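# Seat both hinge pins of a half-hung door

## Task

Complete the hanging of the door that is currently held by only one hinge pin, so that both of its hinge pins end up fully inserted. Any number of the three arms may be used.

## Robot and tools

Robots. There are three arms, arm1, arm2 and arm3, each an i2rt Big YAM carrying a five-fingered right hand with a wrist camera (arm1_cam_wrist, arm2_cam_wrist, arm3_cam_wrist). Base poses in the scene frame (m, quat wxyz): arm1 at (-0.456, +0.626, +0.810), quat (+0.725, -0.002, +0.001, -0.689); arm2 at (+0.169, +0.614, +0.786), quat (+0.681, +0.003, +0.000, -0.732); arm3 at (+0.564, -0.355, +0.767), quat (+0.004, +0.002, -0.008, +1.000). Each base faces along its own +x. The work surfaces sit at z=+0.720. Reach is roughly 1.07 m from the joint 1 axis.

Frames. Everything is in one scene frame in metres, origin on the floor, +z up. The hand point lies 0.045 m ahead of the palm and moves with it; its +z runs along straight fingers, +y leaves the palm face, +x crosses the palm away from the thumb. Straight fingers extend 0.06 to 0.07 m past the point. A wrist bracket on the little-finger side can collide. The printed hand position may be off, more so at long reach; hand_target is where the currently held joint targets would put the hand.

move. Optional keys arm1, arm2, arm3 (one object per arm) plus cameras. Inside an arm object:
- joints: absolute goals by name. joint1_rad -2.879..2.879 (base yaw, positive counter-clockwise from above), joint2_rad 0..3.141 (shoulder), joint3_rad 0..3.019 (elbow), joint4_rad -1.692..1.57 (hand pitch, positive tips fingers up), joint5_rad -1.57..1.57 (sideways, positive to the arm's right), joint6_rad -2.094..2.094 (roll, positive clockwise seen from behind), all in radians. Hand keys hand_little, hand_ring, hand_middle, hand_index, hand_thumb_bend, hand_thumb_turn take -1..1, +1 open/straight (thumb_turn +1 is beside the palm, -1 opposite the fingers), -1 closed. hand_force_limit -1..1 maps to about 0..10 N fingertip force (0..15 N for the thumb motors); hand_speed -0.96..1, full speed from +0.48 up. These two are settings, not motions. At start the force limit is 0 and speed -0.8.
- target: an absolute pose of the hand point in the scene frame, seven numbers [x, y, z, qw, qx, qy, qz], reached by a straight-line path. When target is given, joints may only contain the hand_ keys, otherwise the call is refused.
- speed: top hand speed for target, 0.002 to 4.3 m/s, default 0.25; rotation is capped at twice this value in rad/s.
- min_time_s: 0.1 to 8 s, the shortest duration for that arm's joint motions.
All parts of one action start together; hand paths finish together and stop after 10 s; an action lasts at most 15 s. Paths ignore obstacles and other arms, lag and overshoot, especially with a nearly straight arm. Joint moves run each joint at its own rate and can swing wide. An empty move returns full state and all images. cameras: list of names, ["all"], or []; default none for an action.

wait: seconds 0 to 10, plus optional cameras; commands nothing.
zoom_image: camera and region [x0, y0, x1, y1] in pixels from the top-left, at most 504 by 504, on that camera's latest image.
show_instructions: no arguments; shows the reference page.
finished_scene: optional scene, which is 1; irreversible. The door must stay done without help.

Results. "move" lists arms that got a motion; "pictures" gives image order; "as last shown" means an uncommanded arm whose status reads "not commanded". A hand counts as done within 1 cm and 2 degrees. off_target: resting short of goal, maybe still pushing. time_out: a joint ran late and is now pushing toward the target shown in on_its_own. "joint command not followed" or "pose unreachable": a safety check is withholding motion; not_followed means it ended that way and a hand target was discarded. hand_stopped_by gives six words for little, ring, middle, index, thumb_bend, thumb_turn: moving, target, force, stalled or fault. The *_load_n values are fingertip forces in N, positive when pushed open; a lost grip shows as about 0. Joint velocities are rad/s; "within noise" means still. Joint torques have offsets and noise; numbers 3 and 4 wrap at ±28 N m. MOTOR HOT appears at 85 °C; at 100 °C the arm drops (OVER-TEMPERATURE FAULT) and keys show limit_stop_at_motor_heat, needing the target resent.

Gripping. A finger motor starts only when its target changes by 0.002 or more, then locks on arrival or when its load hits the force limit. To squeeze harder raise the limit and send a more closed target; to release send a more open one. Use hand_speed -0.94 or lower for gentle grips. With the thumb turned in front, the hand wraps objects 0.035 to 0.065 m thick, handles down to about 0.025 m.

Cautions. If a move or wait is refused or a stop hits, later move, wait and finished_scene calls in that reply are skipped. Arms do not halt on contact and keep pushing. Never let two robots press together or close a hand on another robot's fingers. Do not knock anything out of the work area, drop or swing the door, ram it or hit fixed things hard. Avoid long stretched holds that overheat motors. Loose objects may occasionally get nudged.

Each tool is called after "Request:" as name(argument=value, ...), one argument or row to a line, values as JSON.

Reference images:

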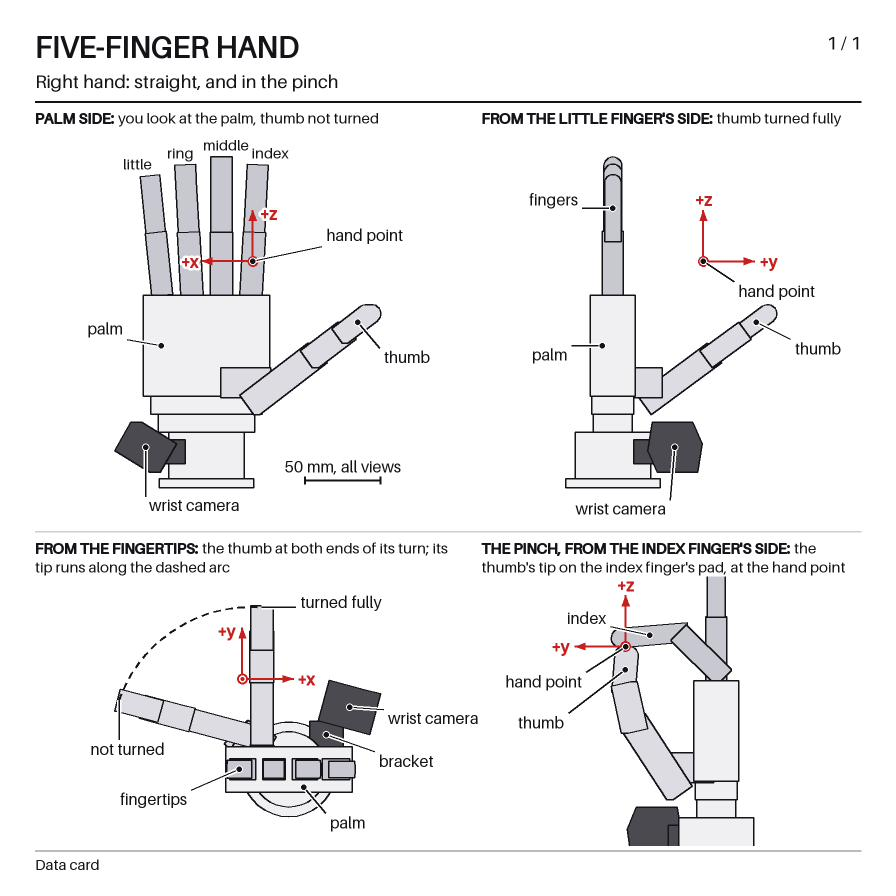

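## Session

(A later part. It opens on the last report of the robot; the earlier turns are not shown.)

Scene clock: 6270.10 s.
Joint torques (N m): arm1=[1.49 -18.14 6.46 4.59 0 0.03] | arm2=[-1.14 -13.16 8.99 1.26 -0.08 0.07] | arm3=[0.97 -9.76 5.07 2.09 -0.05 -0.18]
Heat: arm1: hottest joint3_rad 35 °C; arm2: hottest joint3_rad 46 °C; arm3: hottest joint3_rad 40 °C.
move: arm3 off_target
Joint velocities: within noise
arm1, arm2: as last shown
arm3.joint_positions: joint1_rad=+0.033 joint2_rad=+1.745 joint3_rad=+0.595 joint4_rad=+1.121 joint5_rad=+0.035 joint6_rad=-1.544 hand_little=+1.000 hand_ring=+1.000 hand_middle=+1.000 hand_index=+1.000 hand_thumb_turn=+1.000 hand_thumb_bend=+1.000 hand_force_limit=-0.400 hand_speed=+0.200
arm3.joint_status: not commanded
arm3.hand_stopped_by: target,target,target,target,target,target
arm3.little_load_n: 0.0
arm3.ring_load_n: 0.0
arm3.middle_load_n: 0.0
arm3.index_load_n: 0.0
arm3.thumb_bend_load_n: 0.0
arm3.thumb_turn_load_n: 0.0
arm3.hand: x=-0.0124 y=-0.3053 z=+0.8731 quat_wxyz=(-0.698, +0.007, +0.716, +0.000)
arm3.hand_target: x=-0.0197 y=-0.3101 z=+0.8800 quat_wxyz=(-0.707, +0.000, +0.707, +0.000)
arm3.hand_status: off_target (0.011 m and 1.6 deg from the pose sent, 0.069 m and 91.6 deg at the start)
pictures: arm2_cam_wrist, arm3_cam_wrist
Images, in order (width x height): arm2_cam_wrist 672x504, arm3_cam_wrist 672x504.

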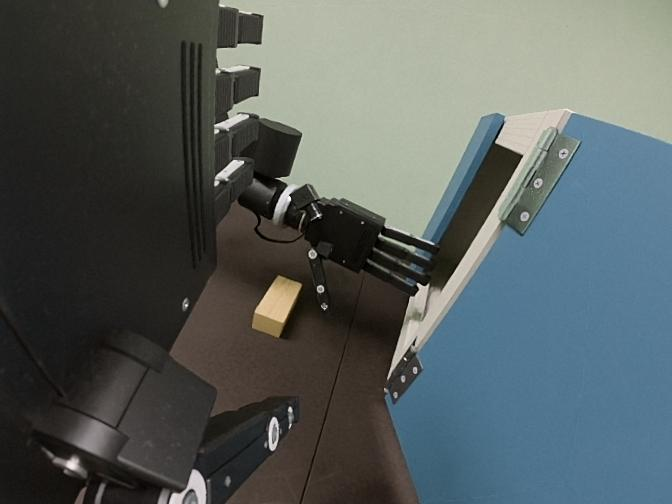

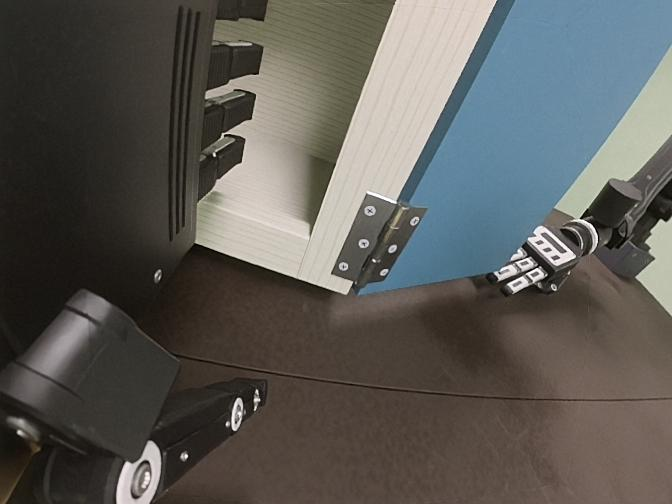

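Request:
zoom_image(
  camera="arm3_cam_wrist",
  region=[380, 185, 430, 235],
)

Request:
zoom_image(
  camera="arm2_cam_wrist",
  region=[395, 325, 435, 365],
)

Request:
zoom_image(
  camera="arm2_cam_wrist",
  region=[480, 100, 600, 240],
)

Scaled by 10.080 from the camera's image (finer frame: 960x720).

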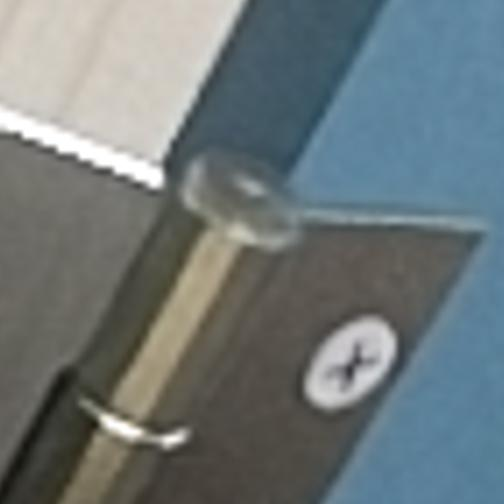

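Scaled by 12.600 from the camera's image (finer frame: 960x720).

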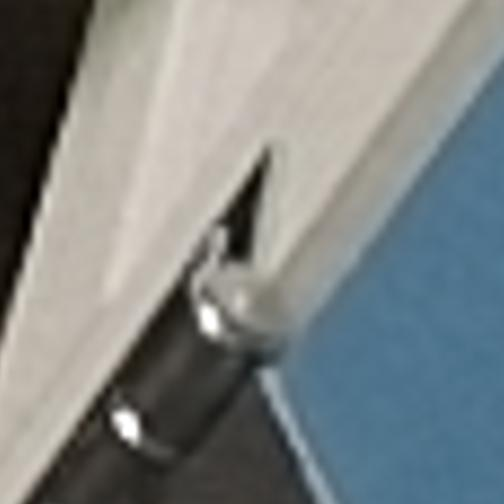

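Scaled by 3.600 from the camera's image (finer frame: 960x720).

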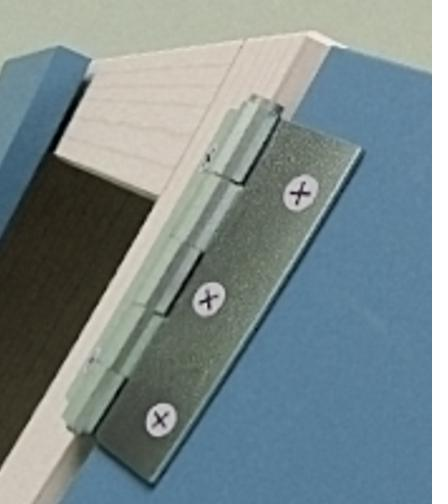

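Request:
move(
  arm1={"target": [-0.152, 0.040, 0.705, -0.1255, 0.155, -0.7615, 0.6167], "speed": 0.03},
)

Request:
move(
  arm1={"target": [-0.172, 0.090, 0.703, -0.1255, 0.155, -0.7615, 0.6167], "speed": 0.05},
  cameras=["arm1_cam_wrist","arm2_cam_wrist"],
)

Scene clock: 6282.63 s.
Joint torques (N m): arm1=[1.03 -16.56 4.25 3.85 -0.22 0.01] | arm2=[-0.91 -13.16 9.03 1.35 -0.08 0.06] | arm3=[1.03 -9.82 5.11 2.09 -0.05 -0.18]
Heat: arm1: hottest joint3_rad 35 °C; arm2: hottest joint3_rad 46 °C; arm3: hottest joint3_rad 41 °C.
move: arm1 done
Joint velocities: within noise
arm1.joint_positions: joint1_rad=+0.392 joint2_rad=+2.251 joint3_rad=+0.928 joint4_rad=+1.079 joint5_rad=+0.044 joint6_rad=+0.017 hand_little=+1.000 hand_ring=+1.000 hand_middle=+1.000 hand_index=+1.000 hand_thumb_turn=+1.000 hand_thumb_bend=-0.900 hand_force_limit=+0.000 hand_speed=+0.000
arm1.joint_status: not commanded
arm1.hand_stopped_by: target,target,target,target,target,target
arm1.little_load_n: 0.0
arm1.ring_load_n: -0.5
arm1.middle_load_n: -1.0
arm1.index_load_n: 0.0
arm1.thumb_bend_load_n: 0.0
arm1.thumb_turn_load_n: 0.0
arm1.hand: x=-0.1559 y=+0.0443 z=+0.6984 quat_wxyz=(-0.121, +0.155, -0.772, +0.604)
arm1.hand_target: x=-0.1520 y=+0.0402 z=+0.7051 quat_wxyz=(-0.125, +0.155, -0.762, +0.616)
arm1.hand_status: done (0.009 m and 2.0 deg from the pose sent, 0.008 m and 5.6 deg at the start)
arm2, arm3: as last shown
arm3.joint_positions: joint1_rad=+0.033 joint2_rad=+1.745 joint3_rad=+0.595 joint4_rad=+1.121 joint5_rad=+0.035 joint6_rad=-1.545 hand_little=+1.000 hand_ring=+1.000 hand_middle=+1.000 hand_index=+1.000 hand_thumb_turn=+1.000 hand_thumb_bend=+1.000 hand_force_limit=-0.400 hand_speed=+0.200
arm3.hand: x=-0.0124 y=-0.3053 z=+0.8731 quat_wxyz=(-0.698, +0.007, +0.716, +0.001)
pictures: none

Scene clock: 6284.20 s.
Joint torques (N m): arm1=[1.67 -16.56 2.17 3.25 0.06 0.03] | arm2=[-0.79 -13.39 8.99 1.32 -0.1 0.07] | arm3=[0.97 -9.76 5.08 2.06 -0.06 -0.18]
Heat: arm1: hottest joint3_rad 35 °C; arm2: hottest joint3_rad 46 °C; arm3: hottest joint3_rad 41 °C.
move: arm1 done
Joint velocities: within noise
arm1.joint_positions: joint1_rad=+0.392 joint2_rad=+2.244 joint3_rad=+0.794 joint4_rad=+1.221 joint5_rad=+0.045 joint6_rad=+0.017 hand_little=+1.000 hand_ring=+1.000 hand_middle=+1.000 hand_index=+1.000 hand_thumb_turn=+1.000 hand_thumb_bend=-0.900 hand_force_limit=+0.000 hand_speed=+0.000
arm1.joint_status: not commanded
arm1.hand_stopped_by: target,target,target,target,target,target
arm1.little_load_n: 0.0
arm1.ring_load_n: 0.0
arm1.middle_load_n: 0.0
arm1.index_load_n: 0.0
arm1.thumb_bend_load_n: 0.0
arm1.thumb_turn_load_n: 0.0
arm1.hand: x=-0.1766 y=+0.0875 z=+0.6949 quat_wxyz=(-0.122, +0.153, -0.768, +0.609)
arm1.hand_target: x=-0.1719 y=+0.0900 z=+0.7029 quat_wxyz=(-0.126, +0.155, -0.762, +0.617)
arm1.hand_status: done (0.010 m and 1.2 deg from the pose sent, 0.049 m and 2.0 deg at the start)
arm2, arm3: as last shown
Images, in order (width x height): arm1_cam_wrist 672x504, arm2_cam_wrist 672x504.

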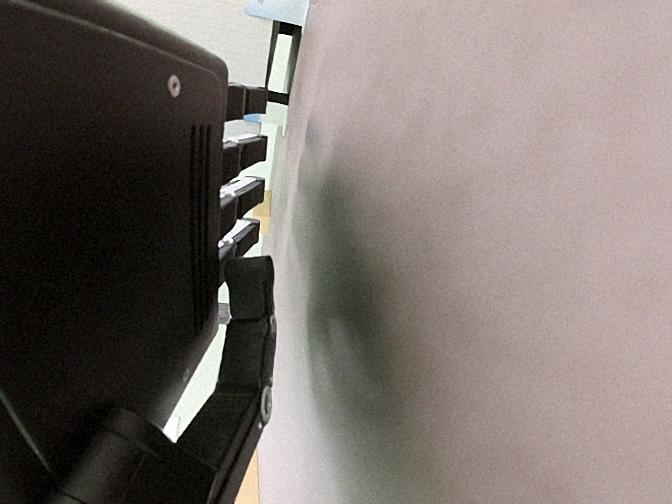

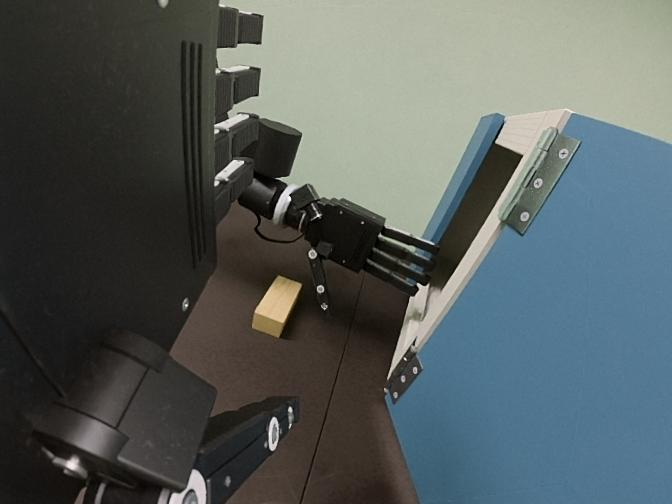

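Back arm1 away from the door, then check both hinges.

Request:
move(
  arm1={"target": [-0.23, 0.21, 0.74, -0.1255, 0.155, -0.7615, 0.6167], "speed": 0.15},
  cameras=["arm3_cam_wrist","arm2_cam_wrist"],
)

Request:
zoom_image(
  camera="arm3_cam_wrist",
  region=[320, 170, 440, 310],
)

Request:
zoom_image(
  camera="arm3_cam_wrist",
  region=[380, 185, 430, 235],
)

Request:
zoom_image(
  camera="arm2_cam_wrist",
  region=[375, 330, 435, 410],
)

Request:
zoom_image(
  camera="arm2_cam_wrist",
  region=[530, 110, 590, 170],
)

Scene clock: 6290.70 s.
Joint torques (N m): arm1=[1.67 -11.93 0.44 3.26 0.06 0.04] | arm2=[-1.03 -13.16 9.01 1.36 -0.07 0.07] | arm3=[1.03 -9.76 5.05 2.07 -0.06 -0.18]
Heat: arm1: hottest joint3_rad 35 °C; arm2: hottest joint3_rad 46 °C; arm3: hottest joint3_rad 41 °C.
move: arm1 done
Joint velocities: within noise
arm1.joint_positions: joint1_rad=+0.392 joint2_rad=+2.106 joint3_rad=+0.403 joint4_rad=+1.473 joint5_rad=+0.045 joint6_rad=+0.017 hand_little=+1.000 hand_ring=+1.000 hand_middle=+1.000 hand_index=+1.000 hand_thumb_turn=+1.000 hand_thumb_bend=-0.900 hand_force_limit=+0.000 hand_speed=+0.000
arm1.joint_status: not commanded
arm1.hand_stopped_by: target,target,target,target,target,target
arm1.little_load_n: 0.0
arm1.ring_load_n: 0.0
arm1.middle_load_n: 0.0
arm1.index_load_n: 0.0
arm1.thumb_bend_load_n: 0.0
arm1.thumb_turn_load_n: 0.0
arm1.hand: x=-0.2339 y=+0.2090 z=+0.7324 quat_wxyz=(-0.122, +0.154, -0.769, +0.609)
arm1.hand_target: x=-0.2301 y=+0.2100 z=+0.7399 quat_wxyz=(-0.126, +0.155, -0.762, +0.617)
arm1.hand_status: done (0.009 m and 1.3 deg from the pose sent, 0.141 m and 1.2 deg at the start)
arm2.joint_positions: joint1_rad=-0.133 joint2_rad=+1.744 joint3_rad=+1.097 joint4_rad=+0.723 joint5_rad=-0.391 joint6_rad=-1.647 hand_little=+1.000 hand_ring=+1.000 hand_middle=+1.000 hand_index=+1.000 hand_thumb_turn=+1.000 hand_thumb_bend=+1.000 hand_force_limit=+0.100 hand_speed=+0.000
arm2.joint_status: not commanded
arm2.hand_stopped_by: target,target,target,target,target,target
arm2.little_load_n: 0.0
arm2.ring_load_n: 0.0
arm2.middle_load_n: 0.0
arm2.index_load_n: 0.0
arm2.thumb_bend_load_n: 0.0
arm2.thumb_turn_load_n: 0.0
arm2.hand: x=+0.0341 y=-0.1128 z=+1.0387 quat_wxyz=(+0.494, +0.547, -0.409, +0.538)
arm2.hand_target: x=+0.0301 y=-0.1101 z=+1.0399 quat_wxyz=(+0.492, +0.546, -0.413, +0.538)
arm2.hand_status: not commanded
arm3: as last shown
pictures: arm2_cam_wrist, arm3_cam_wrist
Images, in order (width x height): arm2_cam_wrist 672x504, arm3_cam_wrist 672x504.

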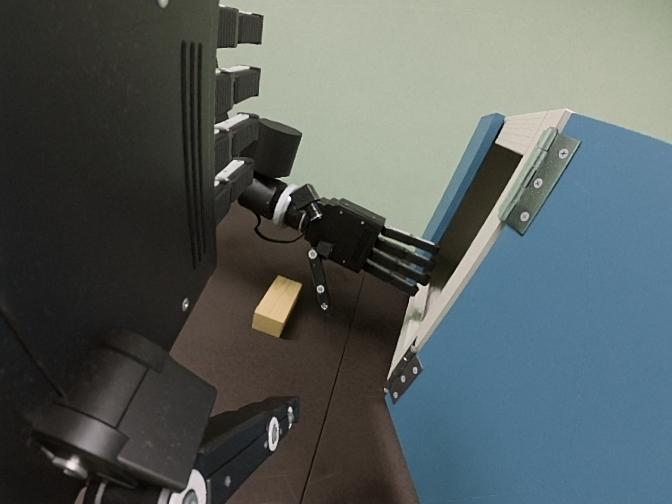

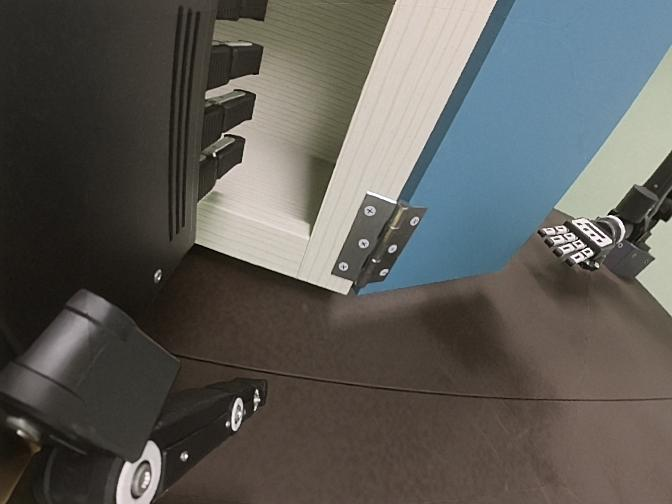

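Scaled by 3.600 from the camera's image (finer frame: 960x720).

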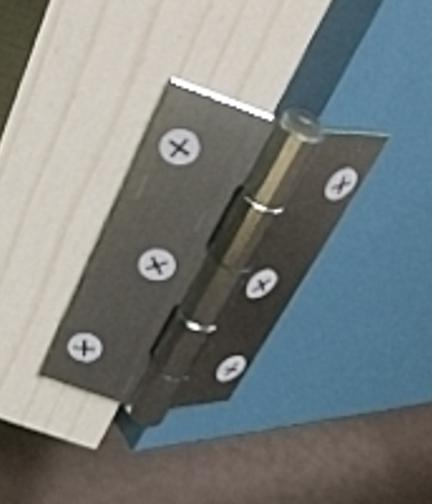

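Scaled by 10.080 from the camera's image (finer frame: 960x720).

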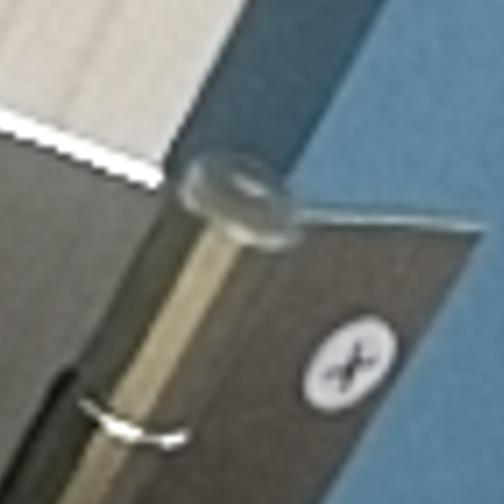

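Scaled by 6.300 from the camera's image (finer frame: 960x720).

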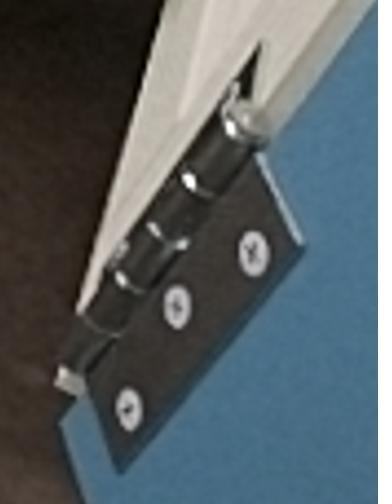

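Scaled by 8.400 from the camera's image (finer frame: 960x720).

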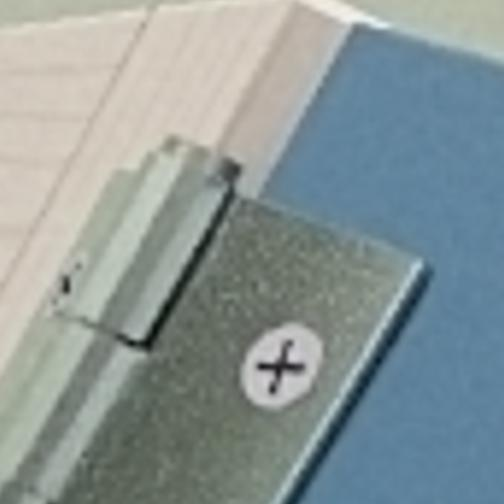

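Request:
move(
  arm3={"target": [0.02, -0.32, 1.0, 0.7071, 0, -0.7071, 0], "speed": 0.2},
  cameras=["arm3_cam_wrist"],
)

Request:
move(
  arm3={"target": [0.0, -0.32, 1.1, 0.7071, 0, -0.7071, 0], "speed": 0.2},
  cameras=["arm3_cam_wrist"],
)

Scene clock: 6308.00 s.
Joint torques (N m): arm1=[1.67 -11.93 0.44 3.25 0.06 0.03] | arm2=[-1.14 -13.33 9.03 1.32 -0.07 0.07] | arm3=[1.08 -7.82 6.69 1.17 0.11 -0.16]
Heat: arm1: hottest joint3_rad 34 °C; arm2: hottest joint3_rad 46 °C; arm3: hottest joint3_rad 41 °C.
move: arm3 done
Joint velocities: within noise
arm1, arm2: as last shown
arm3.joint_positions: joint1_rad=+0.059 joint2_rad=+1.312 joint3_rad=+0.584 joint4_rad=+0.718 joint5_rad=+0.057 joint6_rad=-1.546 hand_little=+1.000 hand_ring=+1.000 hand_middle=+1.000 hand_index=+1.000 hand_thumb_turn=+1.000 hand_thumb_bend=+1.000 hand_force_limit=-0.400 hand_speed=+0.200
arm3.joint_status: not commanded
arm3.hand_stopped_by: target,target,target,target,target,target
arm3.little_load_n: 0.0
arm3.ring_load_n: 0.0
arm3.middle_load_n: 0.0
arm3.index_load_n: 0.0
arm3.thumb_bend_load_n: -0.5
arm3.thumb_turn_load_n: 0.0
arm3.hand: x=+0.0221 y=-0.3162 z=+0.9948 quat_wxyz=(-0.705, +0.005, +0.709, -0.001)
arm3.hand_target: x=+0.0201 y=-0.3200 z=+1.0001 quat_wxyz=(-0.707, +0.000, +0.707, +0.000)
arm3.hand_status: done (0.007 m and 0.6 deg from the pose sent, 0.132 m and 1.6 deg at the start)
Images, in order (width x height): arm3_cam_wrist 672x504.

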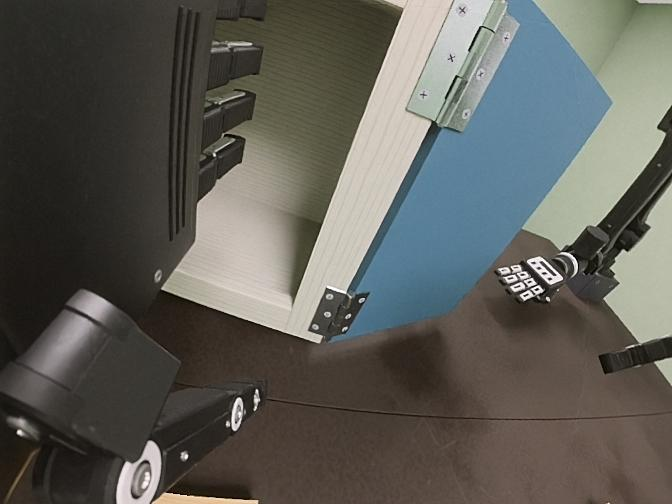

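Scene clock: 6309.23 s.
Joint torques (N m): arm1=[1.67 -11.93 0.43 3.28 0.06 0.03] | arm2=[-0.97 -13.16 9.01 1.31 -0.09 0.06] | arm3=[0.56 -6.95 10.15 1.17 -0.05 -0.17]
Heat: arm1: hottest joint3_rad 34 °C; arm2: hottest joint3_rad 46 °C; arm3: hottest joint3_rad 41 °C.
move: arm3 off_target
Joint velocities: within noise
arm1, arm2: as last shown
arm3.joint_positions: joint1_rad=+0.059 joint2_rad=+1.184 joint3_rad=+0.757 joint4_rad=+0.389 joint5_rad=+0.054 joint6_rad=-1.546 hand_little=+1.000 hand_ring=+1.000 hand_middle=+1.000 hand_index=+1.000 hand_thumb_turn=+1.000 hand_thumb_bend=+1.000 hand_force_limit=-0.400 hand_speed=+0.200
arm3.joint_status: not commanded
arm3.hand_stopped_by: target,target,target,target,target,target
arm3.little_load_n: 0.0
arm3.ring_load_n: 0.0
arm3.middle_load_n: 0.0
arm3.index_load_n: 0.0
arm3.thumb_bend_load_n: 0.0
arm3.thumb_turn_load_n: 0.0
arm3.hand: x=+0.0095 y=-0.3187 z=+1.0765 quat_wxyz=(-0.695, +0.003, +0.719, -0.001)
arm3.hand_target: x=+0.0012 y=-0.3200 z=+1.1000 quat_wxyz=(-0.707, +0.000, +0.707, +0.000)
arm3.hand_status: off_target (0.025 m and 2.0 deg from the pose sent, 0.108 m and 0.6 deg at the start)
Images, in order (width x height): arm3_cam_wrist 672x504.

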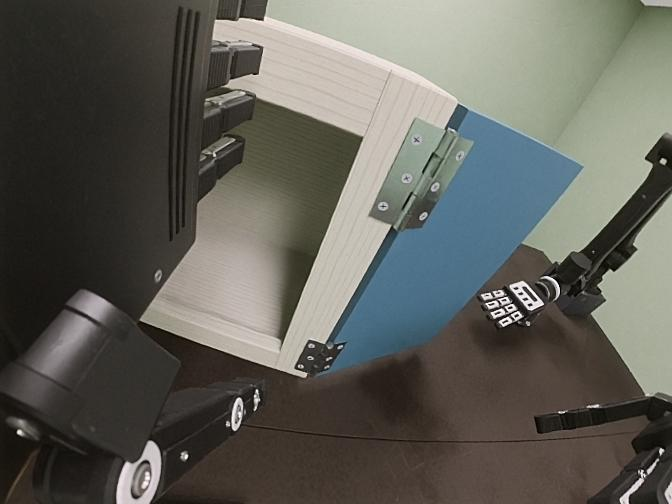

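Request:
zoom_image(
  camera="arm3_cam_wrist",
  region=[360, 105, 480, 245],
)

Request:
zoom_image(
  camera="arm3_cam_wrist",
  region=[425, 105, 475, 155],
)

Request:
zoom_image(
  camera="arm3_cam_wrist",
  region=[285, 325, 355, 385],
)

Scaled by 3.600 from the camera's image (finer frame: 960x720).

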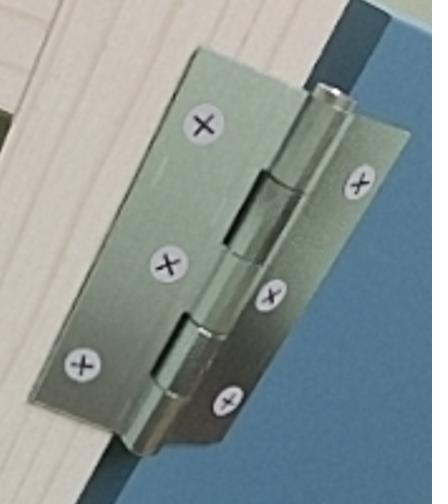

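Scaled by 10.080 from the camera's image (finer frame: 960x720).

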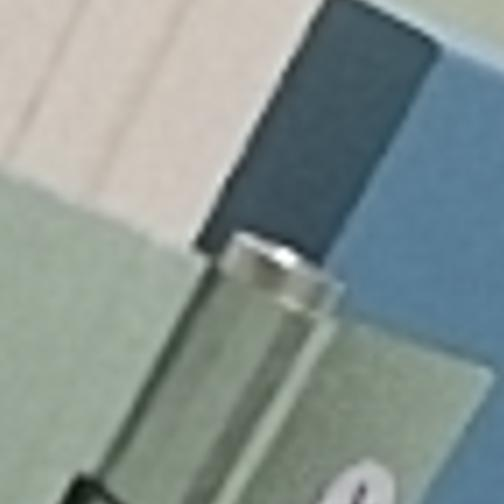

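Scaled by 7.200 from the camera's image (finer frame: 960x720).

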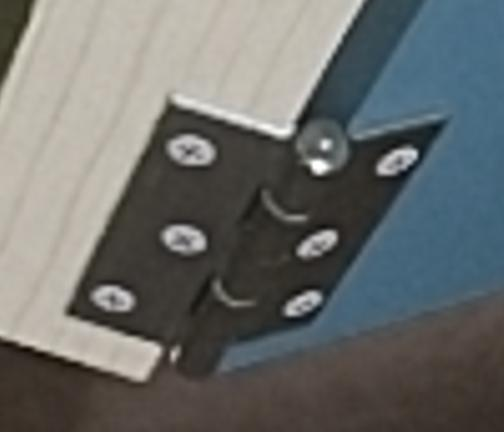

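Request:
finished_scene(
)

The scene is finished: the task was done.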